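# Seat the rubber hose in the open lever press

## Task

Put the black rubber hose into the lever press fixture so that it lies fully down between the open press jaws over their entire length and sits in both saddles. The press must still be open at the end.

## Robot and tools

Robot and scene: two arms, left_arm and right_arm, each ending in a five-finger hand (right_arm has a right hand, left_arm its mirror-image left hand). The scene frame has its origin at table-top height midway between the nominal bases, +x pointing out over the table, +z up, and left_arm on the +y side. Calibrated bases: left_arm at (+0.039, +0.297, +0.002) m and right_arm at (+0.036, -0.287, -0.001) m, each turned only slightly about z. A post stands behind the arms. Loose items may occasionally get a small nudge. Anything that leaves the table, or is set down off it, fails the task.

Hand point: a reference point 0.05 m in front of the palm. Its +z runs along the straight fingers (the tips reach 0.06 to 0.07 m past it), +y points out of the palm, and +x runs across the palm. On the right hand +x points away from the thumb; on the left hand it points toward the thumb. A wrist bracket on the little-finger side can strike objects.

Row layout (used by execute_actions and move): one flat list of 28 numbers, each in [-1, 1], and it always covers both arms. Positions 1-6 are left_arm dx, dy, dz, rx, ry, rz. Positions 7-14 are the left hand: little, ring, middle, index, thumb_bend, thumb_turn, force_limit, speed. Positions 15-20 are right_arm dx, dy, dz, rx, ry, rz. Positions 21-28 are the right hand in the same eight-number order.

Pose numbers are offsets, not poses. They are measured from that arm's Hand target as it stood when the action or move began, along that arm's own base axes. 1.0 equals 0.6 m for dx, dy, dz and 180 degrees for rx, ry, rz, which together form a single rotation vector applied about the Hand target position. Every row of an action counts from the same starting point, not from the row before it. Each new call starts again from the new Hand target, so sending the same offset twice moves the arm twice. Six zeros means the arm gets no new request.

Hand numbers are absolute targets. For the fingers and thumb_bend, +1 is straight and -1 is curled. For thumb_turn, +1 puts the thumb beside the palm and -1 puts it opposite the fingers. force_limit runs from about 0 N at -1 to 10 N at +1 (15 N for the two thumb motors). speed rises from nearly zero at -1 to full speed at +0.48 and stays full up to +1. No number means 'unchanged', so to leave a hand as it is, repeat the eight numbers of its last executed row. If no row has gone to that hand yet, send its hand_measured, hand_force_limit and hand_speed. A motor that is blocked or has reached its limit locks in place. To grip harder, raise force_limit and send a target more closed than hand_measured. To loosen, send a target more open. For a gentle grip use speed -0.94 or lower. With the thumb turned in front, the hand holds objects about 0.035-0.065 m thick, or a handle down to about 0.025 m.

execute_actions: the argument actions is a list of actions. Each action is up to 15 rows, one row per 1/30 s step, and a short action holds its last row until step 15. The optional cameras argument is a list of names, ["all"] or []. Images come back only when actions is empty or cameras are requested.

move: target is either one 28-number row or a list of up to 15 rows. Every row is an offset from the Hand targets at the start of the move, not from the previous target. speed is the top path speed in m/s, from 0.002 to 4.3 (default 0.25), with turning capped at twice that value in rad/s. It can be one value or one per target. blend is a corner radius in m, 0 by default, which means a full stop at each target. blocking=false returns after about 0.5 s while the move keeps running. The whole path is capped at 10 s. Paths do not avoid obstacles or the other arm, and faster moves overshoot more and hit harder. The result adds a 'move:' line giving the ending (done, off_target, moving, held, fault) and any limits (paced = the pose was clipped, held = steps were withheld).

wait: seconds from 0 to 3600. It lets a running move continue and sends nothing new. stop: brakes a running move. zoom_image: camera plus region [x0, y0, x1, y1] in that image's pixels, at most 504 by 504, taken from the newest images. show_instructions shows the reference pages. finished_scene (scene 1, optional) ends the scene for good.

Cameras: cam_head_left, cam_head_right, cam_high and cam_low (all 896x504, scene frame), plus cam_left_wrist and cam_right_wrist (616x616 fisheye, poses in their arm's base frame).

Results: end_effector_position (m) and end_effector_quat_wxyz are reported in each arm's base frame. Hand target is the last commanded pose after clipping, and it is the reference for the next offsets. The result also lists joint positions, velocities and torques, motor temperatures, and per-hand hand_measured, hand_stopped_by (moving, target, force, stalled, fault), hand_load_n (positive = finger being pushed open; a drop to about 0 indicates a lost grip), hand_force_limit and hand_speed.

Motion caveats: orientation commands are clipped to 40 degrees from the measured orientation at each step. Arms commonly rest 1-3 cm (occasionally 5 cm) short of or below the commanded pose, and this alone does not indicate contact. Re-sending with zero offsets re-requests the target, and a remaining gap can be sent as an explicit offset. A blocked arm keeps pushing until you command it back past its current position.

Avoid: drops of any height, releasing moving parts, fast impacts, hard pushes against fixed objects, contact or squeezing between the two hands, overloading fingers, and long stretched-out or pushing poses that heat motors (85 °C triggers a warning, 100 °C makes the arm fall). Arm stops of any kind cost time.

Each tool is called after ">>>" as name(argument=value, ...), one argument or row to a line, values as JSON.

Reference images:

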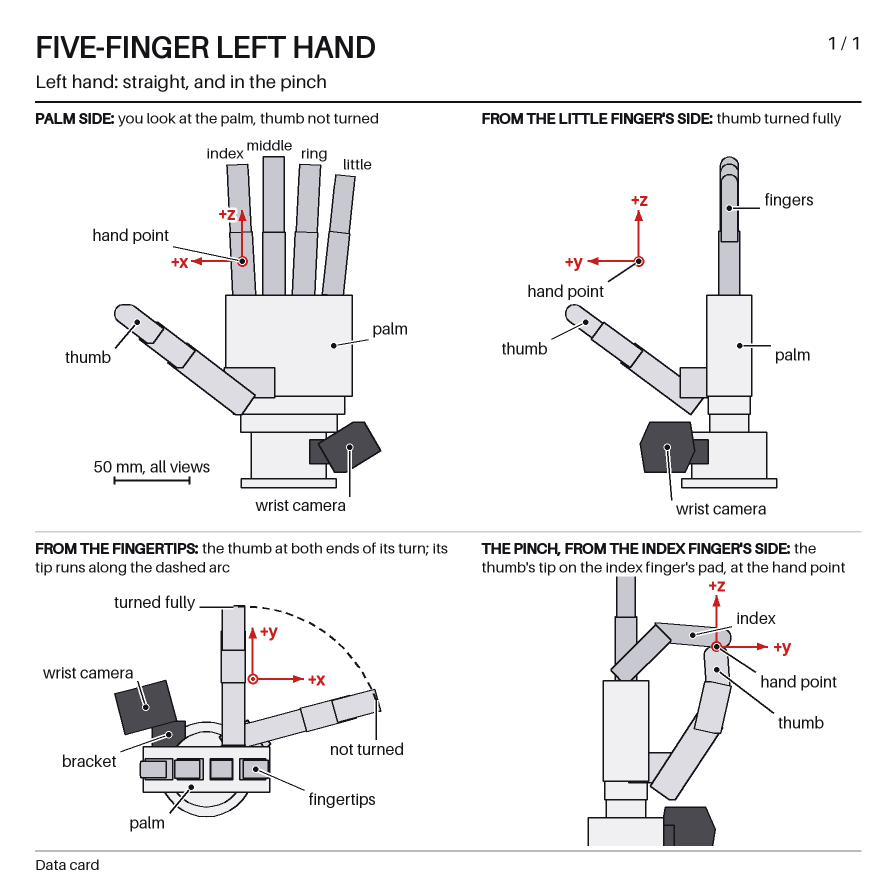

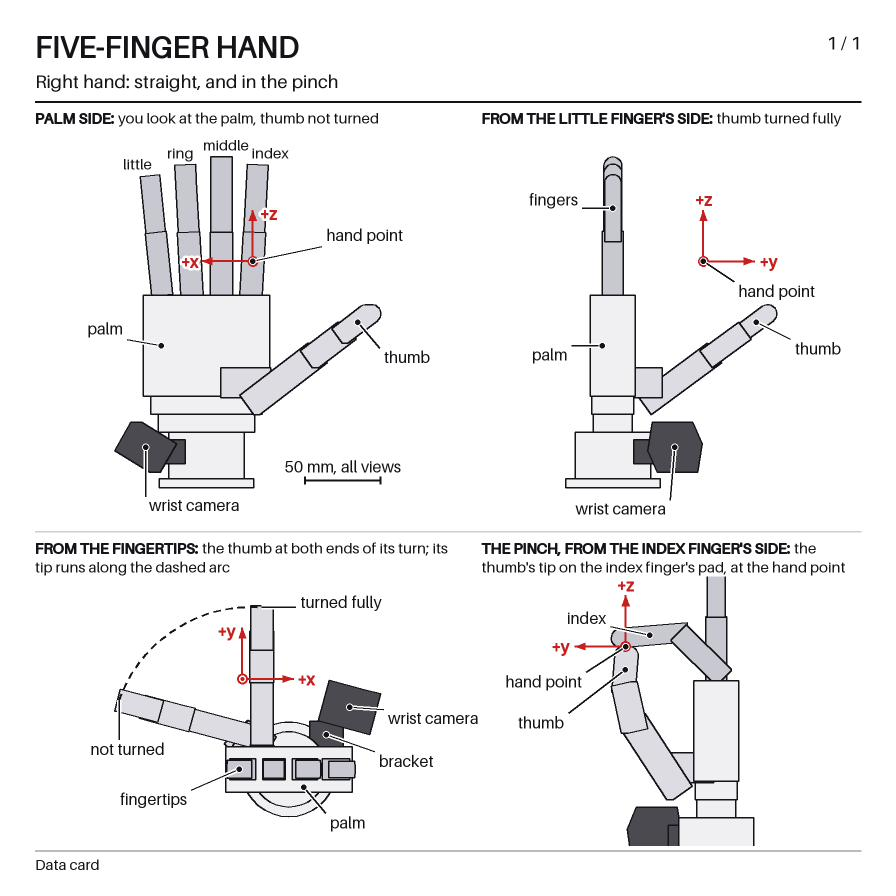

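## Session

>>> execute_actions(
  actions=[],
)

Scene clock: 0.00 s.
left_arm: end_effector_position=(+0.6869, +0.2936, +0.1178) hand_measured=(+1.000, +1.000, +1.000, +1.000, +1.000, +1.000) hand_load_n=(+0.0, +0.0, +0.0, +0.0, +0.0, +0.0) hand_stopped_by=(target, target, target, target, target, target) hand_force_limit=0.00 hand_speed=-0.80 end_effector_quat_wxyz=(+0.713, -0.640, +0.262, -0.118) | right_arm: end_effector_position=(+0.7188, +0.3253, +0.2887) hand_measured=(+1.000, +1.000, +1.000, +1.000, +1.000, +1.000) hand_load_n=(+0.5, +0.0, +0.0, +0.0, -0.5, +0.0) hand_stopped_by=(target, target, target, target, target, target) hand_force_limit=0.00 hand_speed=-0.80 end_effector_quat_wxyz=(-0.327, +0.826, +0.114, +0.446)
Joint positions: left_arm=[0.233 2.011 1.212 0.86 -0.784 0.268] | right_arm=[0.399 1.818 1.727 -0.334 -0.34 -1.226]
Joint velocities: within noise
Joint torques (N m): no reading
Motor temperatures (°C): left_arm=[31 37 32 34 32 24] | right_arm=[37 35 29 28 31 30]
Heat: left arm: hottest shoulder 37 °C; right arm: hottest waist 37 °C.
Hand target: left_arm +0.6911, +0.2947, +0.1177; +0.714, -0.639, +0.260, -0.120 | right_arm +0.7238, +0.3274, +0.2945; -0.328, +0.822, +0.115, +0.451

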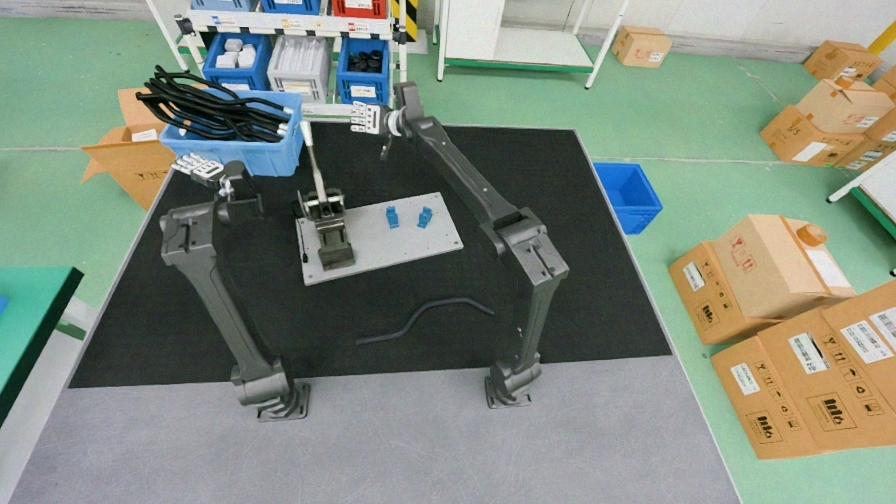

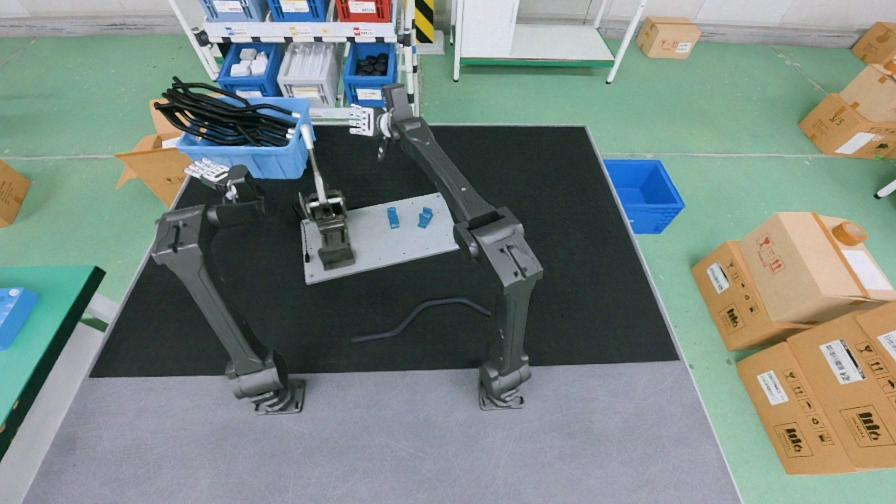

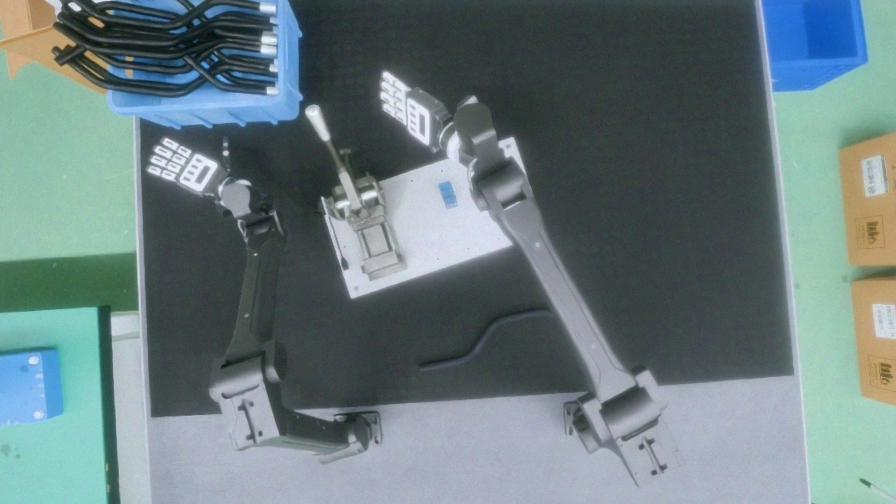

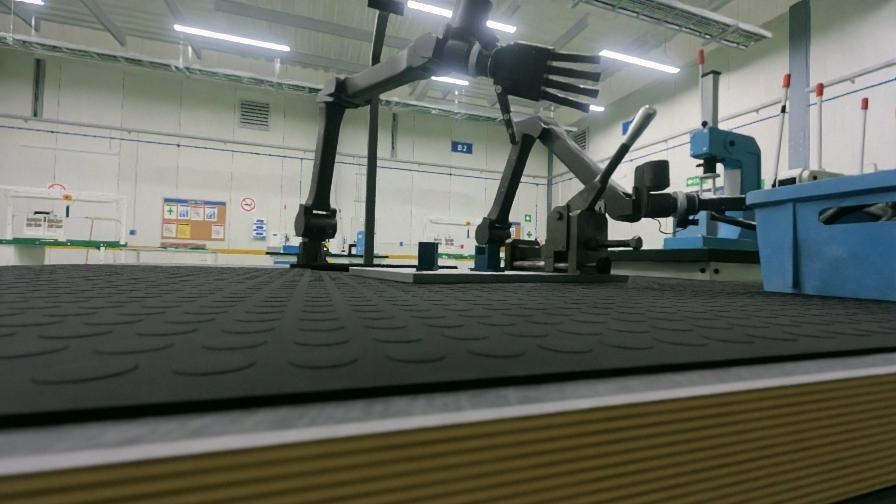

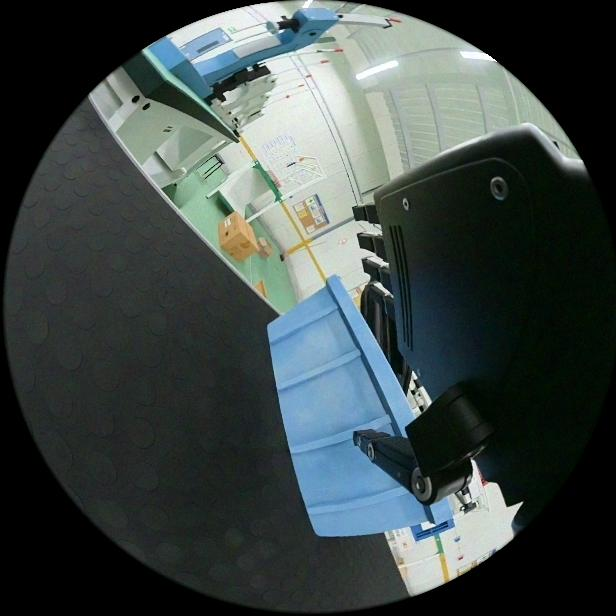

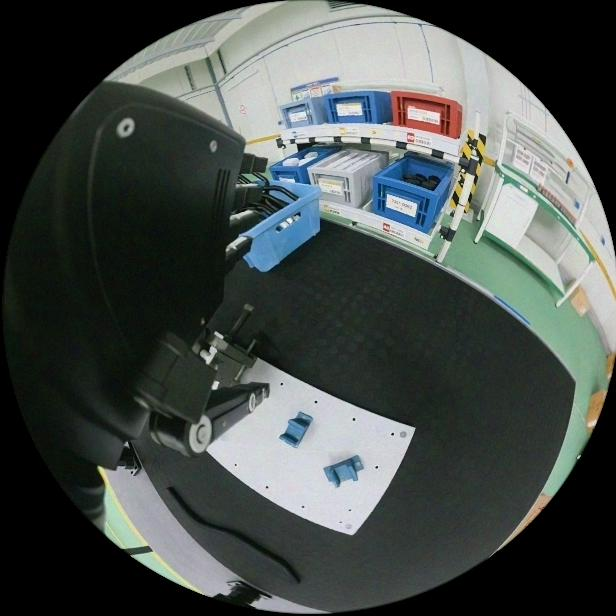

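>>> zoom_image(
  camera="cam_head_left",
  region=[280, 160, 520, 360],
)

>>> zoom_image(
  camera="cam_head_right",
  region=[280, 160, 520, 360],
)

>>> zoom_image(
  camera="cam_high",
  region=[300, 90, 560, 390],
)

>>> zoom_image(
  camera="cam_right_wrist",
  region=[120, 280, 450, 600],
)

>>> zoom_image(
  camera="cam_low",
  region=[370, 90, 690, 300],
)

Scaled by 2.100 from the camera's image (finer frame: 1280x720).

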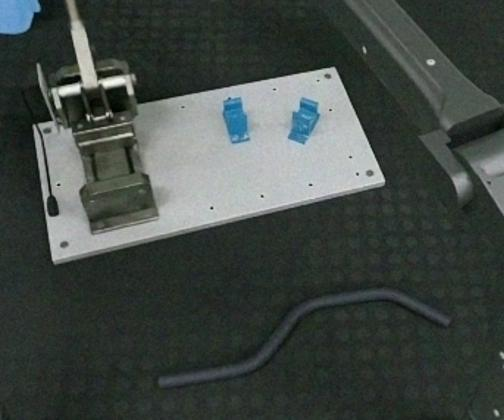

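Scaled by 2.100 from the camera's image (finer frame: 1280x720).

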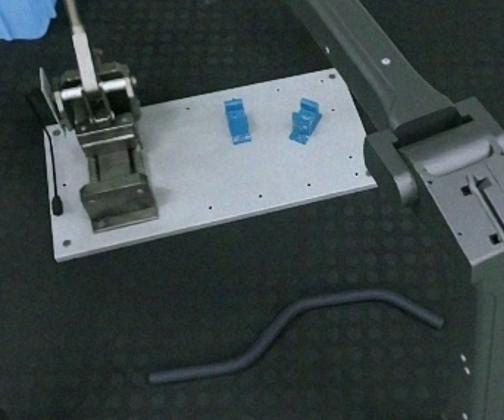

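Scaled by 1.680 from the camera's image (finer frame: 1280x720).

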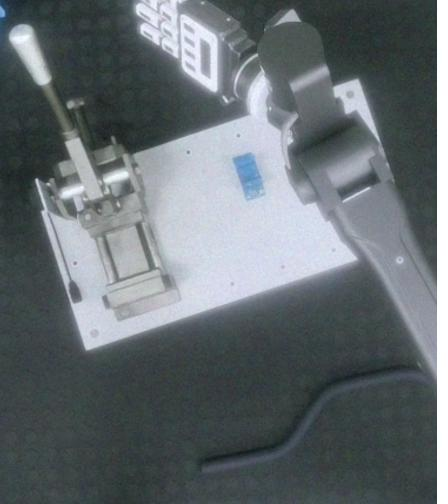

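Scaled by 1.527 from the camera's image (finer frame: 880x880).

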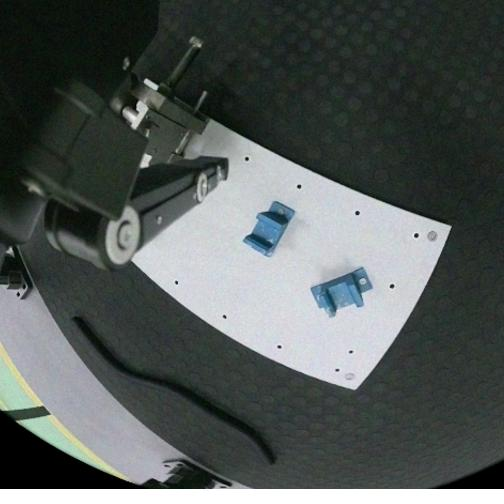

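Scaled by 1.575 from the camera's image (finer frame: 1280x720).

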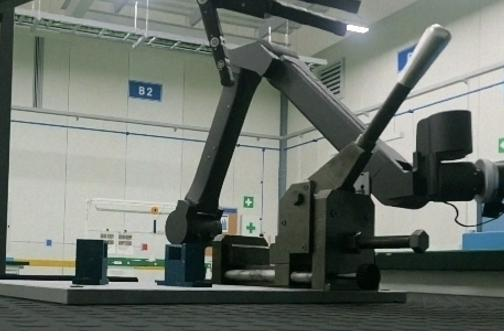

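>>> move(
  target=[0,0,0,0,0,0,1,1,1,1,1,1,0,-0.8,-0.843,-0.122,-0.075,0.2345,0.214,-0.1156,1,1,1,1,1,1,0,-0.8],
  cameras=["all"],
)

Scene clock: 185.93 s.
left_arm: end_effector_position=(+0.6869, +0.2936, +0.1178) hand_measured=(+1.000, +1.000, +1.000, +1.000, +1.000, +1.000) hand_load_n=(+0.0, +0.0, +0.0, +0.0, +0.0, +0.0) hand_stopped_by=(target, target, target, target, target, target) hand_force_limit=0.00 hand_speed=-0.80 end_effector_quat_wxyz=(+0.713, -0.640, +0.262, -0.118) | right_arm: end_effector_position=(+0.2226, +0.2539, +0.2628) hand_measured=(+1.000, +1.000, +1.000, +1.000, +1.000, +1.000) hand_load_n=(+0.0, +0.0, +0.0, +0.0, +0.0, +0.0) hand_stopped_by=(target, target, target, target, target, target) hand_force_limit=0.00 hand_speed=-0.80 end_effector_quat_wxyz=(-0.541, +0.750, -0.302, +0.233)
Joint positions: left_arm=[0.233 2.011 1.212 0.86 -0.784 0.268] | right_arm=[0.75 0.491 0.581 -0.402 -0.029 -0.034]
Joint torques (N m): left_arm=[-0.21 -17.38 8.51 1.95 -0.01 0.1] | right_arm=[0.79 0.73 7.84 0.87 0.06 0.06]
Motor temperatures (°C): left_arm=[30 49 39 32 30 24] | right_arm=[35 38 42 28 31 29]
Heat: left arm: hottest shoulder 49 °C; right arm: hottest elbow 42 °C.
Hand target: left_arm +0.6911, +0.2947, +0.1177; +0.714, -0.639, +0.260, -0.120 | right_arm +0.2180, +0.2541, +0.2494; -0.530, +0.758, -0.307, +0.223
Off the commanded pose: left_arm 0.004 m, 0 deg | right_arm 0.014 m, 2 deg.
move: off_target (right_arm)
cam_right_wrist: T_world_to_cam=[[0.03749, -0.43126, -0.90145, 0.33537], [-0.99415, 0.07537, -0.07741, 0.20778], [0.10132, 0.89907, -0.42591, -0.0244]] pos_world=[0.19646, 0.15091, 0.30801]

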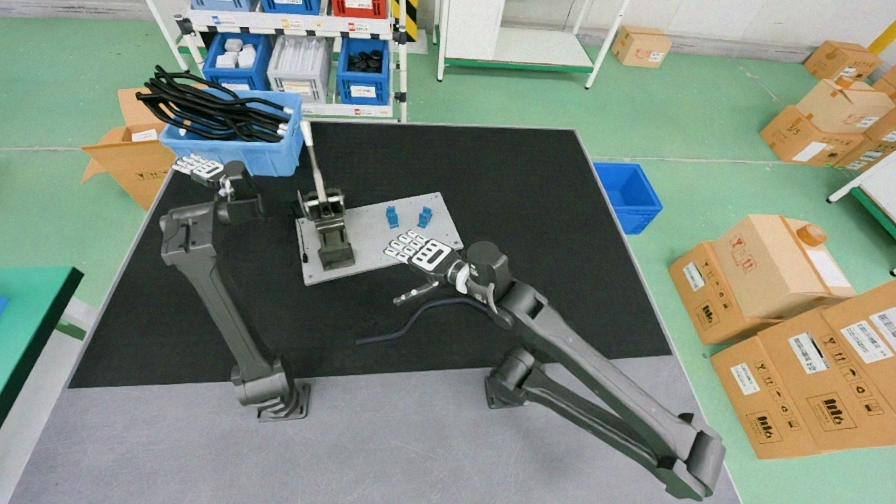

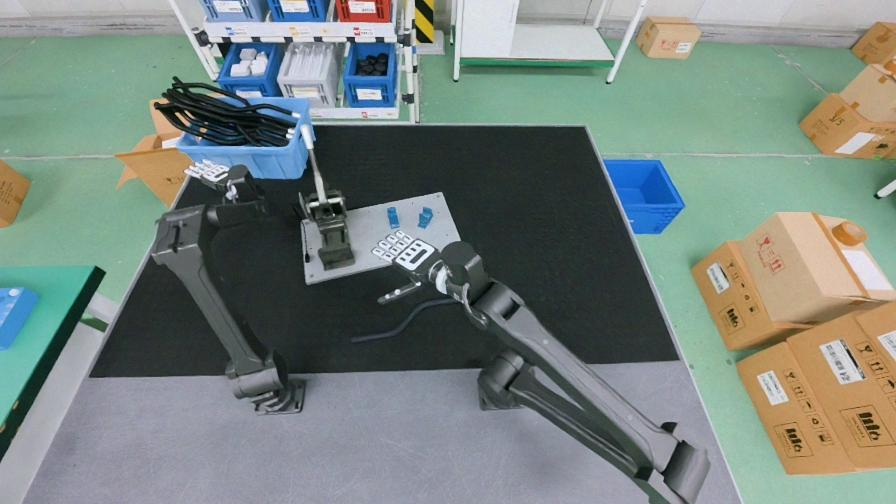

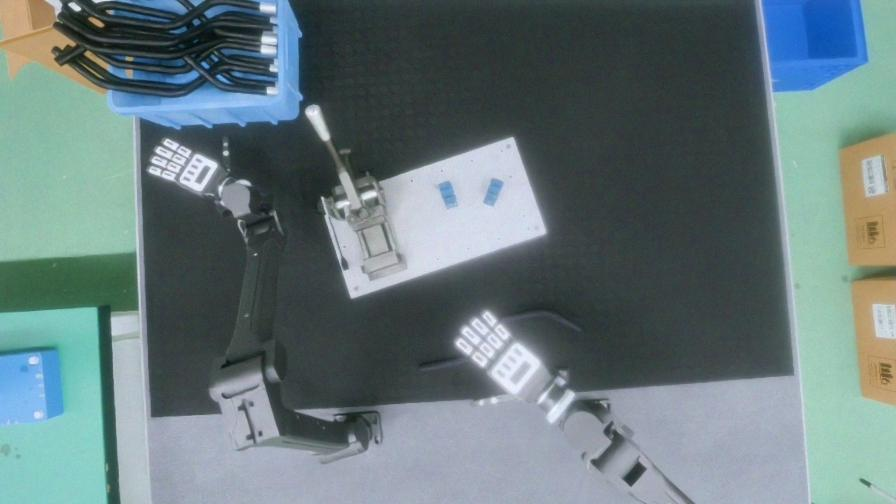

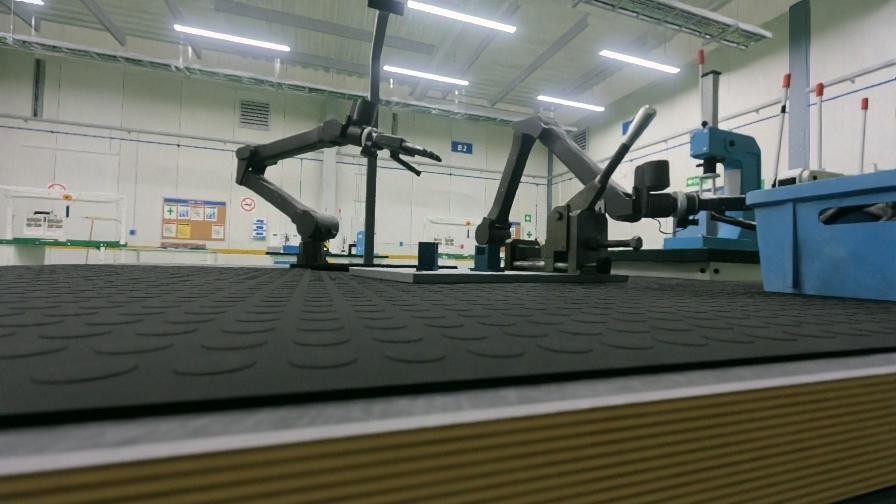

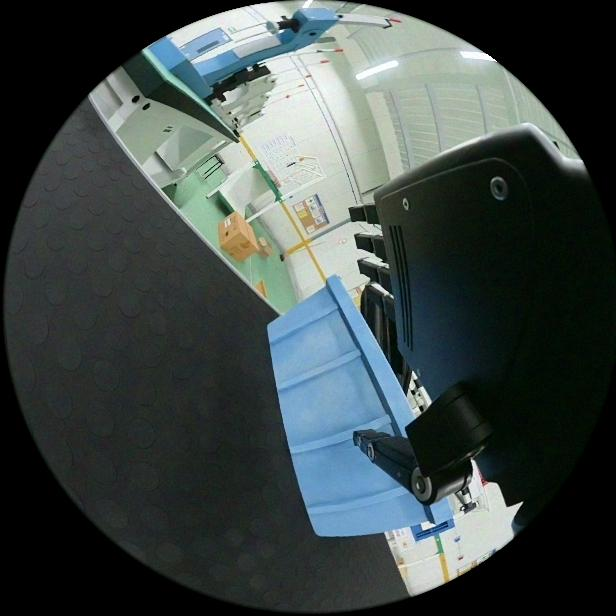

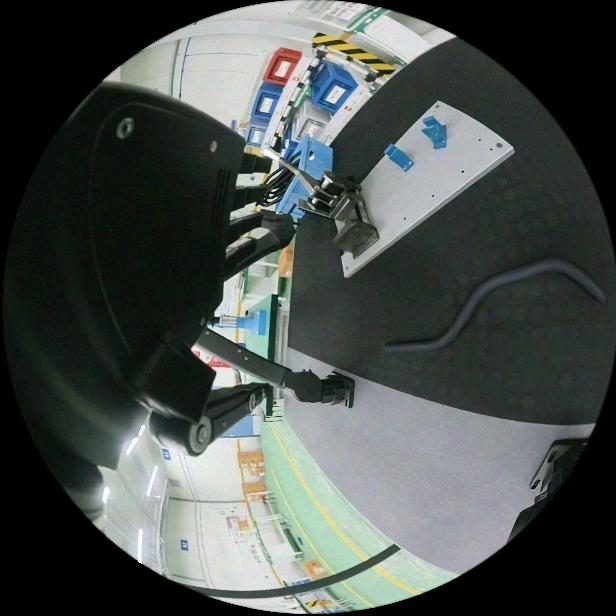

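>>> zoom_image(
  camera="cam_right_wrist",
  region=[250, 90, 530, 290],
)

>>> zoom_image(
  camera="cam_high",
  region=[290, 90, 600, 390],
)

>>> zoom_image(
  camera="cam_head_right",
  region=[290, 180, 470, 290],
)

>>> zoom_image(
  camera="cam_low",
  region=[400, 180, 650, 290],
)

Scaled by 1.800 from the camera's image (finer frame: 880x880).

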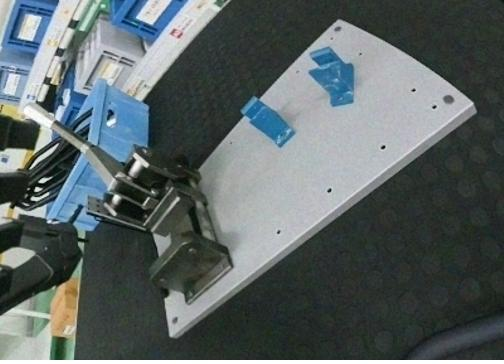

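Scaled by 1.626 from the camera's image (finer frame: 1280x720).

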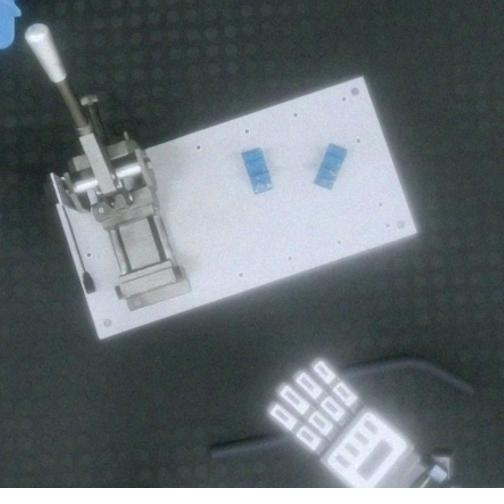

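Scaled by 2.800 from the camera's image (finer frame: 1280x720).

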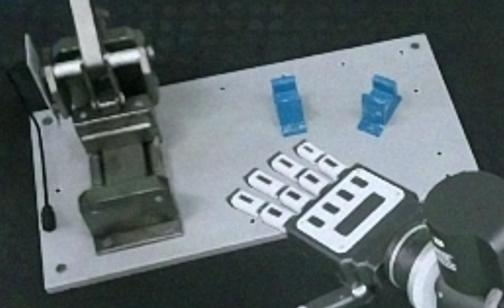

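Scaled by 2.016 from the camera's image (finer frame: 1280x720).

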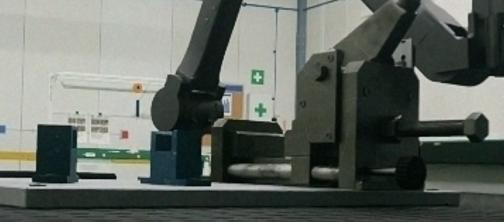

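>>> move(
  target=[0,0,0,0,0,0,1,1,1,1,1,1,0,-0.8,0.335,0.127,-0.05,0,0,0,1,1,1,1,1,1,0,-0.8],
  cameras=["cam_right_wrist", "cam_high"],
)

>>> zoom_image(
  camera="cam_right_wrist",
  region=[220, 150, 400, 330],
)

Scene clock: 211.80 s.
left_arm: end_effector_position=(+0.6869, +0.2936, +0.1178) hand_measured=(+1.000, +1.000, +1.000, +1.000, +1.000, +1.000) hand_load_n=(+0.0, +0.0, +0.0, +0.0, +0.0, +0.0) hand_stopped_by=(target, target, target, target, target, target) hand_force_limit=0.00 hand_speed=-0.80 end_effector_quat_wxyz=(+0.713, -0.640, +0.262, -0.118) | right_arm: end_effector_position=(+0.4002, +0.3248, +0.1913) hand_measured=(+1.000, +1.000, +1.000, +1.000, +1.000, +1.000) hand_load_n=(+0.0, +0.0, +0.0, +0.0, +0.0, +0.0) hand_stopped_by=(target, target, target, target, target, target) hand_force_limit=0.00 hand_speed=-0.80 end_effector_quat_wxyz=(-0.511, +0.772, -0.319, +0.203)
Joint positions: left_arm=[0.233 2.011 1.212 0.86 -0.784 0.268] | right_arm=[0.548 1.212 0.791 0.003 -0.232 -0.089]
Joint torques (N m): left_arm=[-0.21 -17.26 8.57 2 0 0.11] | right_arm=[-0.62 -8.82 11.58 2.02 -0.19 -0.15]
Heat: left arm: hottest shoulder 49 °C; right arm: hottest elbow 39 °C.
Hand target: left_arm +0.6911, +0.2947, +0.1177; +0.714, -0.639, +0.260, -0.120 | right_arm +0.4190, +0.3304, +0.2195; -0.530, +0.758, -0.307, +0.223
Off the commanded pose: left_arm 0.004 m, 0 deg | right_arm 0.034 m, 4 deg.
move: off_target (right_arm)
cam_right_wrist: T_world_to_cam=[[-0.04067, -0.46913, -0.88219, 0.33473], [-0.99766, 0.06762, 0.01004, 0.36071], [0.05494, 0.88054, -0.47078, -0.10342]] pos_world=[0.37916, 0.2237, 0.24298]
Images, in order (width x height): cam_high 896x504, cam_right_wrist 616x616.

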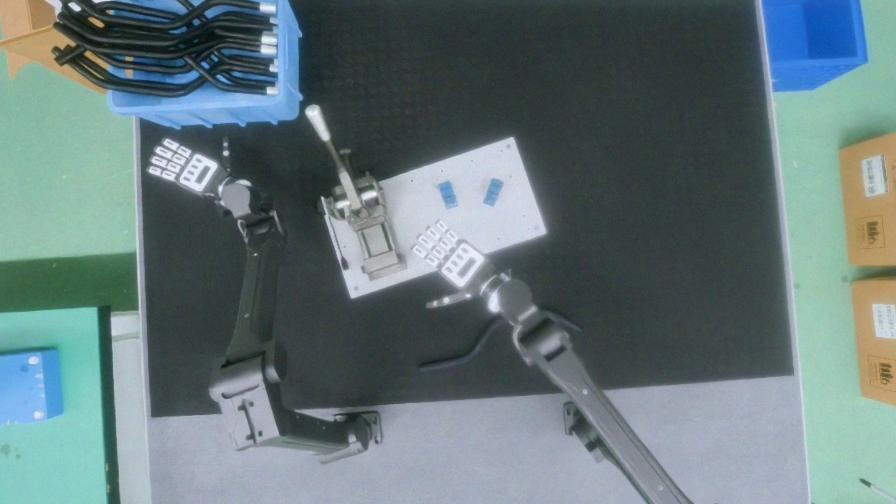

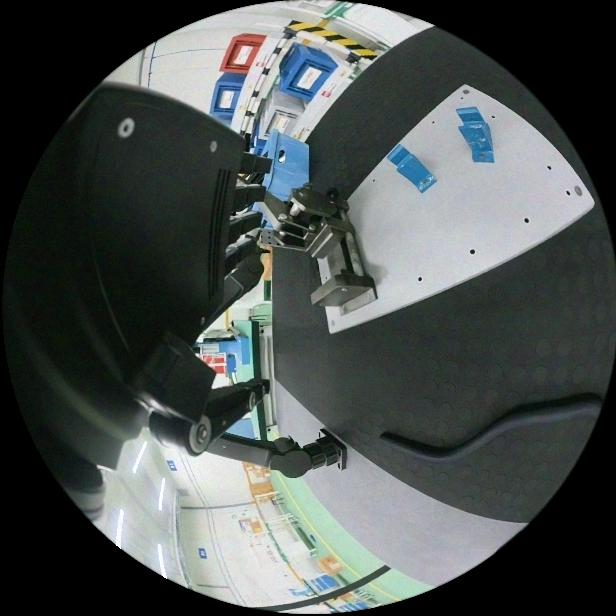

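Scaled by 2.800 from the camera's image (finer frame: 880x880).

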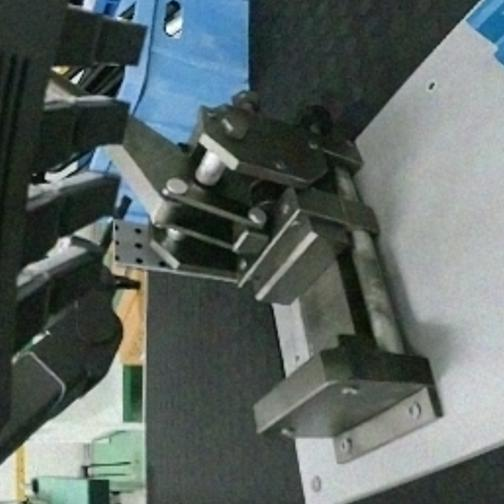

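>>> move(
  target=[0,0,0,0,0,0,1,1,1,1,1,1,0,-0.8,0.052,0.083,0.033,-0.18,0.174,0,1,1,1,1,1,1,0,-0.8],
  cameras=["cam_right_wrist", "cam_high"],
)

>>> zoom_image(
  camera="cam_right_wrist",
  region=[220, 200, 440, 420],
)

Scene clock: 228.23 s.
left_arm: end_effector_position=(+0.6869, +0.2936, +0.1178) hand_measured=(+1.000, +1.000, +1.000, +1.000, +1.000, +1.000) hand_load_n=(+0.0, +0.0, +0.0, +0.0, +0.0, +0.0) hand_stopped_by=(target, target, target, target, target, target) hand_force_limit=0.00 hand_speed=-0.80 end_effector_quat_wxyz=(+0.713, -0.640, +0.262, -0.118) | right_arm: end_effector_position=(+0.4444, +0.3686, +0.2295) hand_measured=(+1.000, +1.000, +1.000, +1.000, +1.000, +1.000) hand_load_n=(+0.0, +0.0, +0.0, +0.0, +0.0, +0.0) hand_stopped_by=(target, target, target, target, target, target) hand_force_limit=0.00 hand_speed=-0.80 end_effector_quat_wxyz=(-0.193, +0.903, -0.374, +0.084)
Joint positions: left_arm=[0.233 2.011 1.212 0.86 -0.784 0.268] | right_arm=[0.636 1.716 1.726 -1.16 -0.055 -0.138]
Joint torques (N m): left_arm=[-0.21 -17.49 8.44 1.91 -0.01 0.12] | right_arm=[0.97 -14.97 11.92 0.23 0.03 -0.12]
Heat: left arm: hottest shoulder 49 °C; right arm: hottest elbow 41 °C.
Hand target: left_arm +0.6911, +0.2947, +0.1177; +0.714, -0.639, +0.260, -0.120 | right_arm +0.4502, +0.3801, +0.2394; -0.199, +0.906, -0.363, +0.089
Off the commanded pose: left_arm 0.004 m, 0 deg | right_arm 0.016 m, 2 deg.
move: off_target (right_arm)
cam_right_wrist: T_world_to_cam=[[-0.38884, -0.82955, -0.40081, 0.56786], [-0.87782, 0.2015, 0.43455, 0.20142], [-0.27972, 0.52081, -0.80654, 0.23198]] pos_world=[0.46251, 0.30967, 0.32718]
Images, in order (width x height): cam_high 896x504, cam_right_wrist 616x616.

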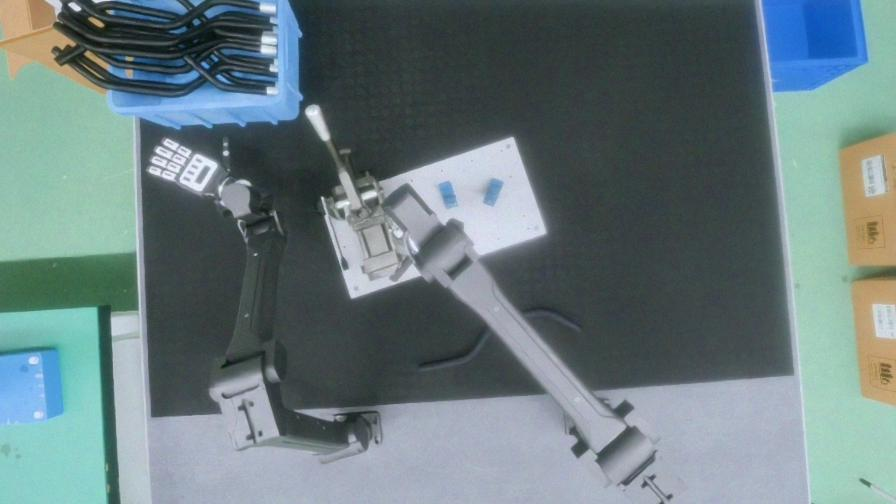

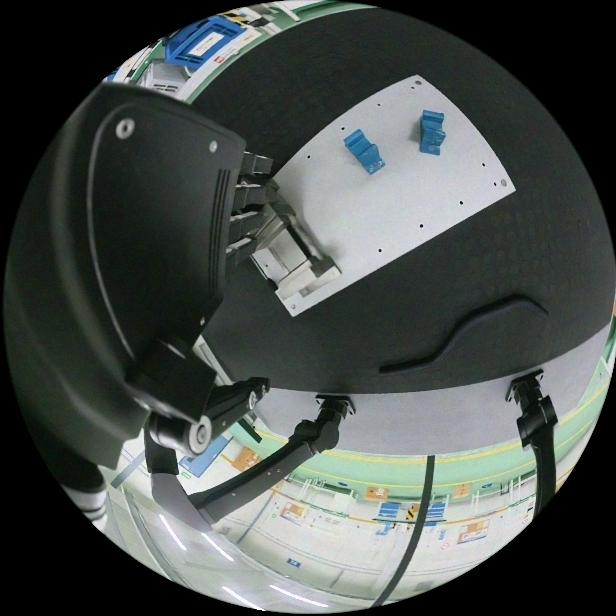

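Scaled by 2.291 from the camera's image (finer frame: 880x880).

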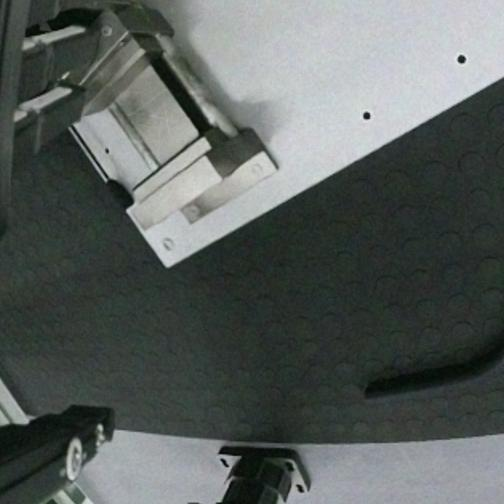

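>>> zoom_image(
  camera="cam_right_wrist",
  region=[240, 190, 350, 320],
)

>>> zoom_image(
  camera="cam_right_wrist",
  region=[330, 80, 470, 200],
)

Scaled by 3.877 from the camera's image (finer frame: 880x880).

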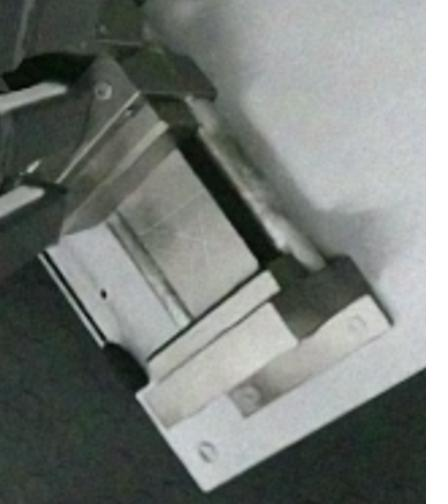

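Scaled by 3.600 from the camera's image (finer frame: 880x880).

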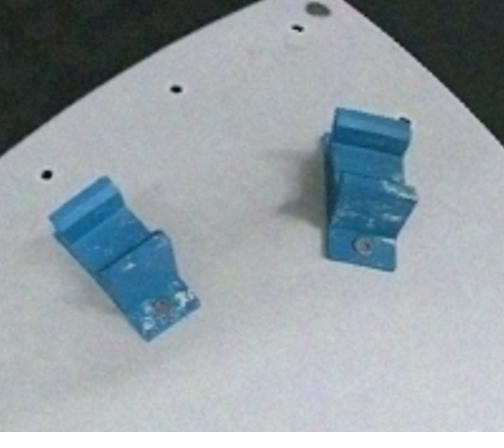

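>>> move(
  target=[0,0,0,0,0,0,1,1,1,1,1,1,0,-0.8,-0.2,-0.833,0.018,0.1002,-0.2363,-0.2421,1,1,1,1,1,1,0,-0.8],
  cameras=["all"],
)

>>> zoom_image(
  camera="cam_high",
  region=[400, 280, 600, 390],
)

>>> zoom_image(
  camera="cam_high",
  region=[310, 130, 430, 310],
)

>>> zoom_image(
  camera="cam_high",
  region=[420, 150, 530, 240],
)

Scene clock: 261.03 s.
left_arm: end_effector_position=(+0.6869, +0.2936, +0.1178) hand_measured=(+1.000, +1.000, +1.000, +1.000, +1.000, +1.000) hand_load_n=(+0.0, +0.0, +0.0, +0.0, +0.0, -0.5) hand_stopped_by=(target, target, target, target, target, target) hand_force_limit=0.00 hand_speed=-0.80 end_effector_quat_wxyz=(+0.713, -0.640, +0.262, -0.118) | right_arm: end_effector_position=(+0.3284, -0.1186, +0.2579) hand_measured=(+1.000, +1.000, +1.000, +1.000, +1.000, +1.000) hand_load_n=(+0.0, +0.0, +0.0, +0.0, +0.0, -0.5) hand_stopped_by=(target, target, target, target, target, target) hand_force_limit=0.00 hand_speed=-0.80 end_effector_quat_wxyz=(-0.402, +0.574, -0.582, +0.413)
Joint positions: left_arm=[0.233 2.011 1.212 0.86 -0.784 0.268] | right_arm=[-0.721 0.684 0.655 -0.408 -0.652 -0.283]
Joint torques (N m): left_arm=[-0.09 -17.32 8.53 2 0.01 0.11] | right_arm=[0.21 -0.73 7.71 1.91 -0.32 -0.12]
Heat: left arm: hottest shoulder 49 °C; right arm: hottest elbow 43 °C.
Hand target: left_arm +0.6911, +0.2947, +0.1177; +0.714, -0.639, +0.260, -0.120 | right_arm +0.3301, -0.1196, +0.2499; -0.401, +0.578, -0.579, +0.412
Off the commanded pose: left_arm 0.004 m, 0 deg | right_arm 0.008 m, 1 deg.
move: done
cam_right_wrist: T_world_to_cam=[[-0.31335, -0.30958, -0.89776, 0.29505], [-0.63472, 0.77146, -0.04449, 0.29668], [0.70636, 0.55588, -0.43823, 0.0615]] pos_world=[0.23732, -0.17173, 0.30503]

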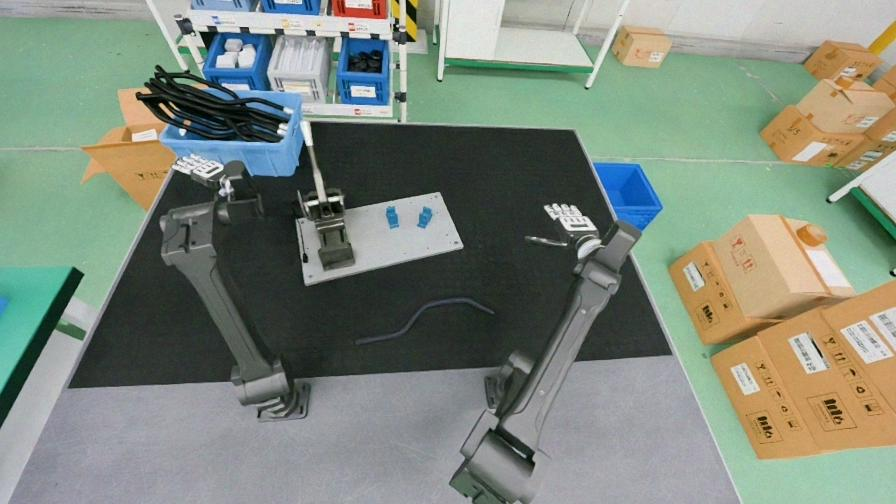

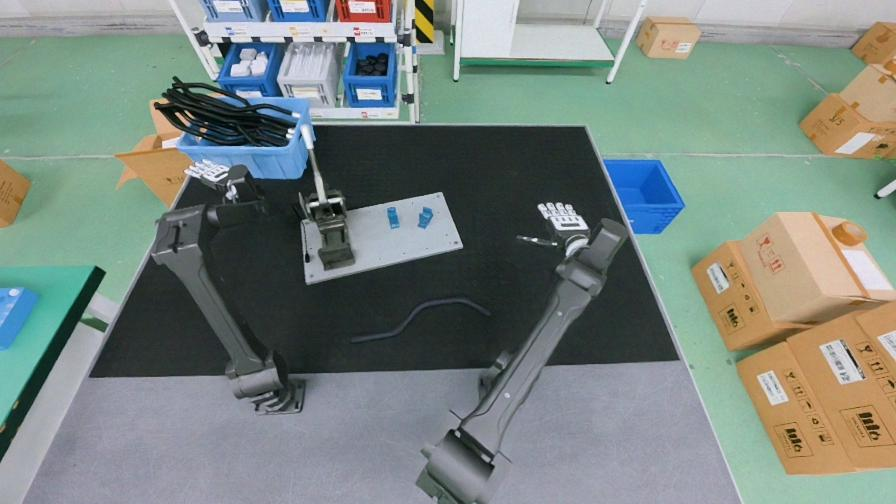

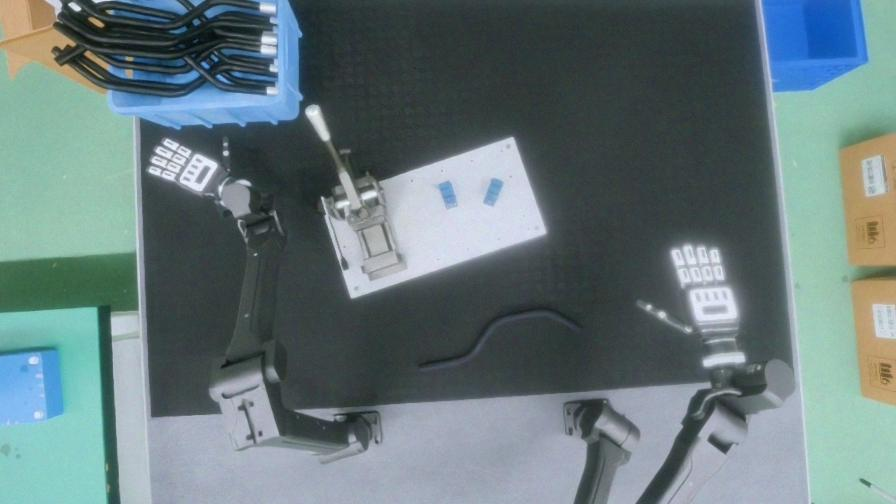

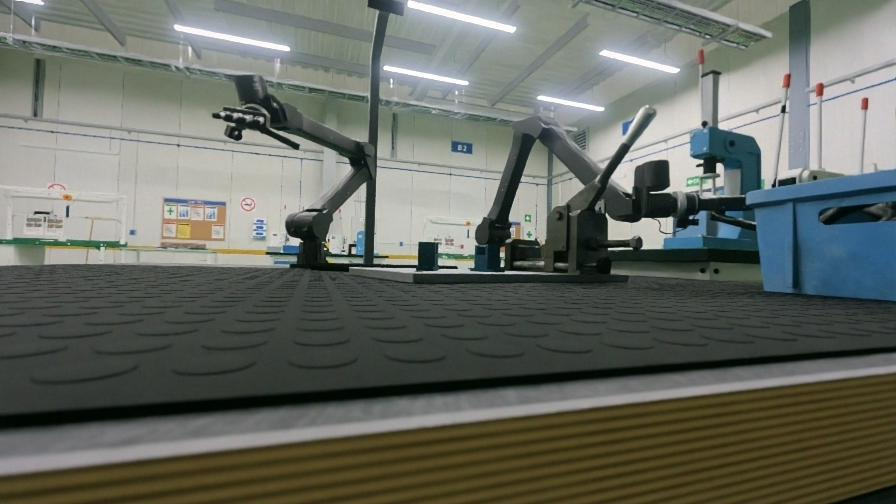

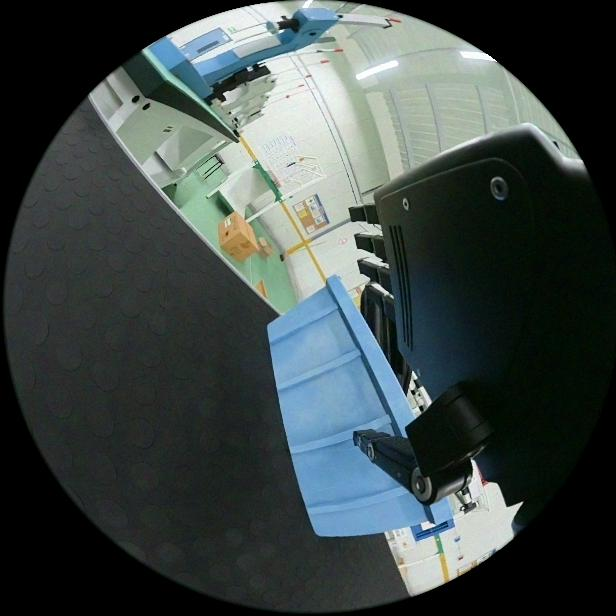

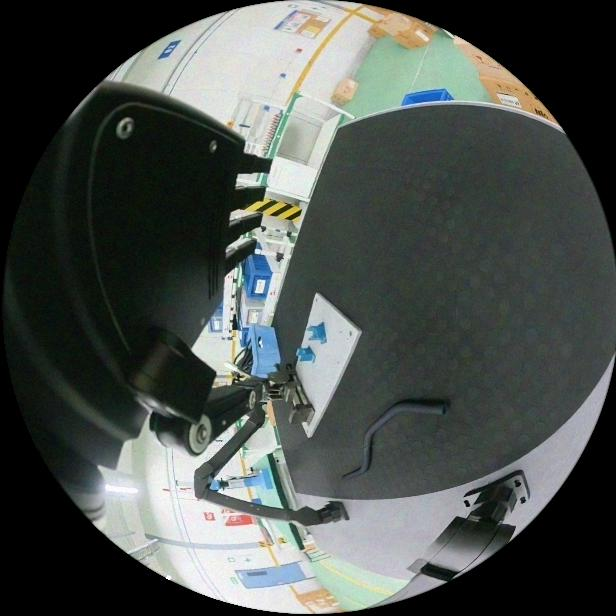

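Scaled by 2.520 from the camera's image (finer frame: 1280x720).

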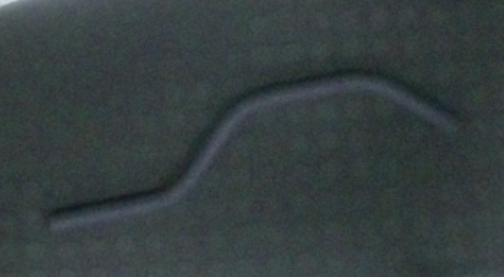

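Scaled by 2.800 from the camera's image (finer frame: 1280x720).

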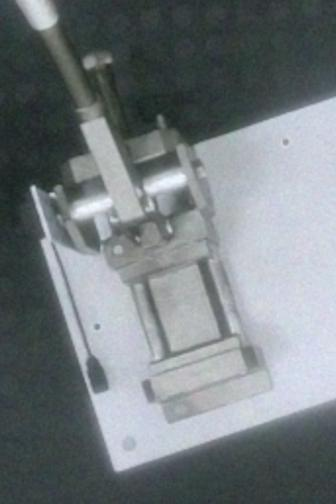

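Scaled by 4.582 from the camera's image (finer frame: 1280x720).

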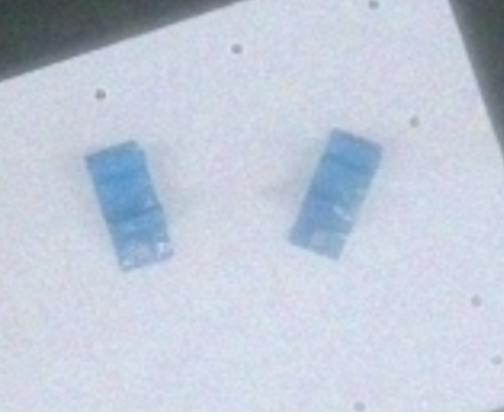

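>>> zoom_image(
  camera="cam_high",
  region=[620, 220, 800, 400],
)

>>> zoom_image(
  camera="cam_right_wrist",
  region=[100, 120, 300, 480],
)

Scaled by 2.800 from the camera's image (finer frame: 1280x720).

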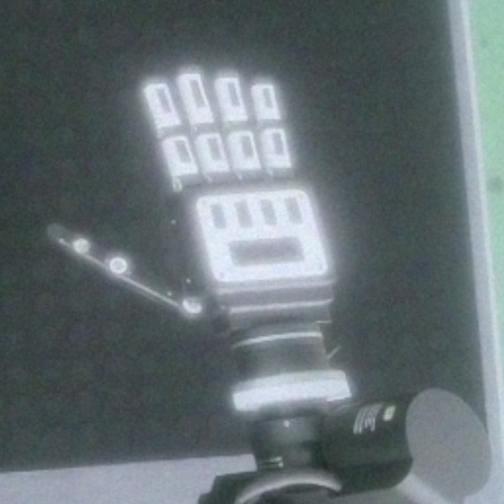

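Scaled by 1.400 from the camera's image (finer frame: 880x880).

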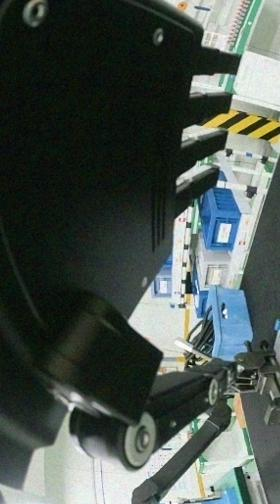

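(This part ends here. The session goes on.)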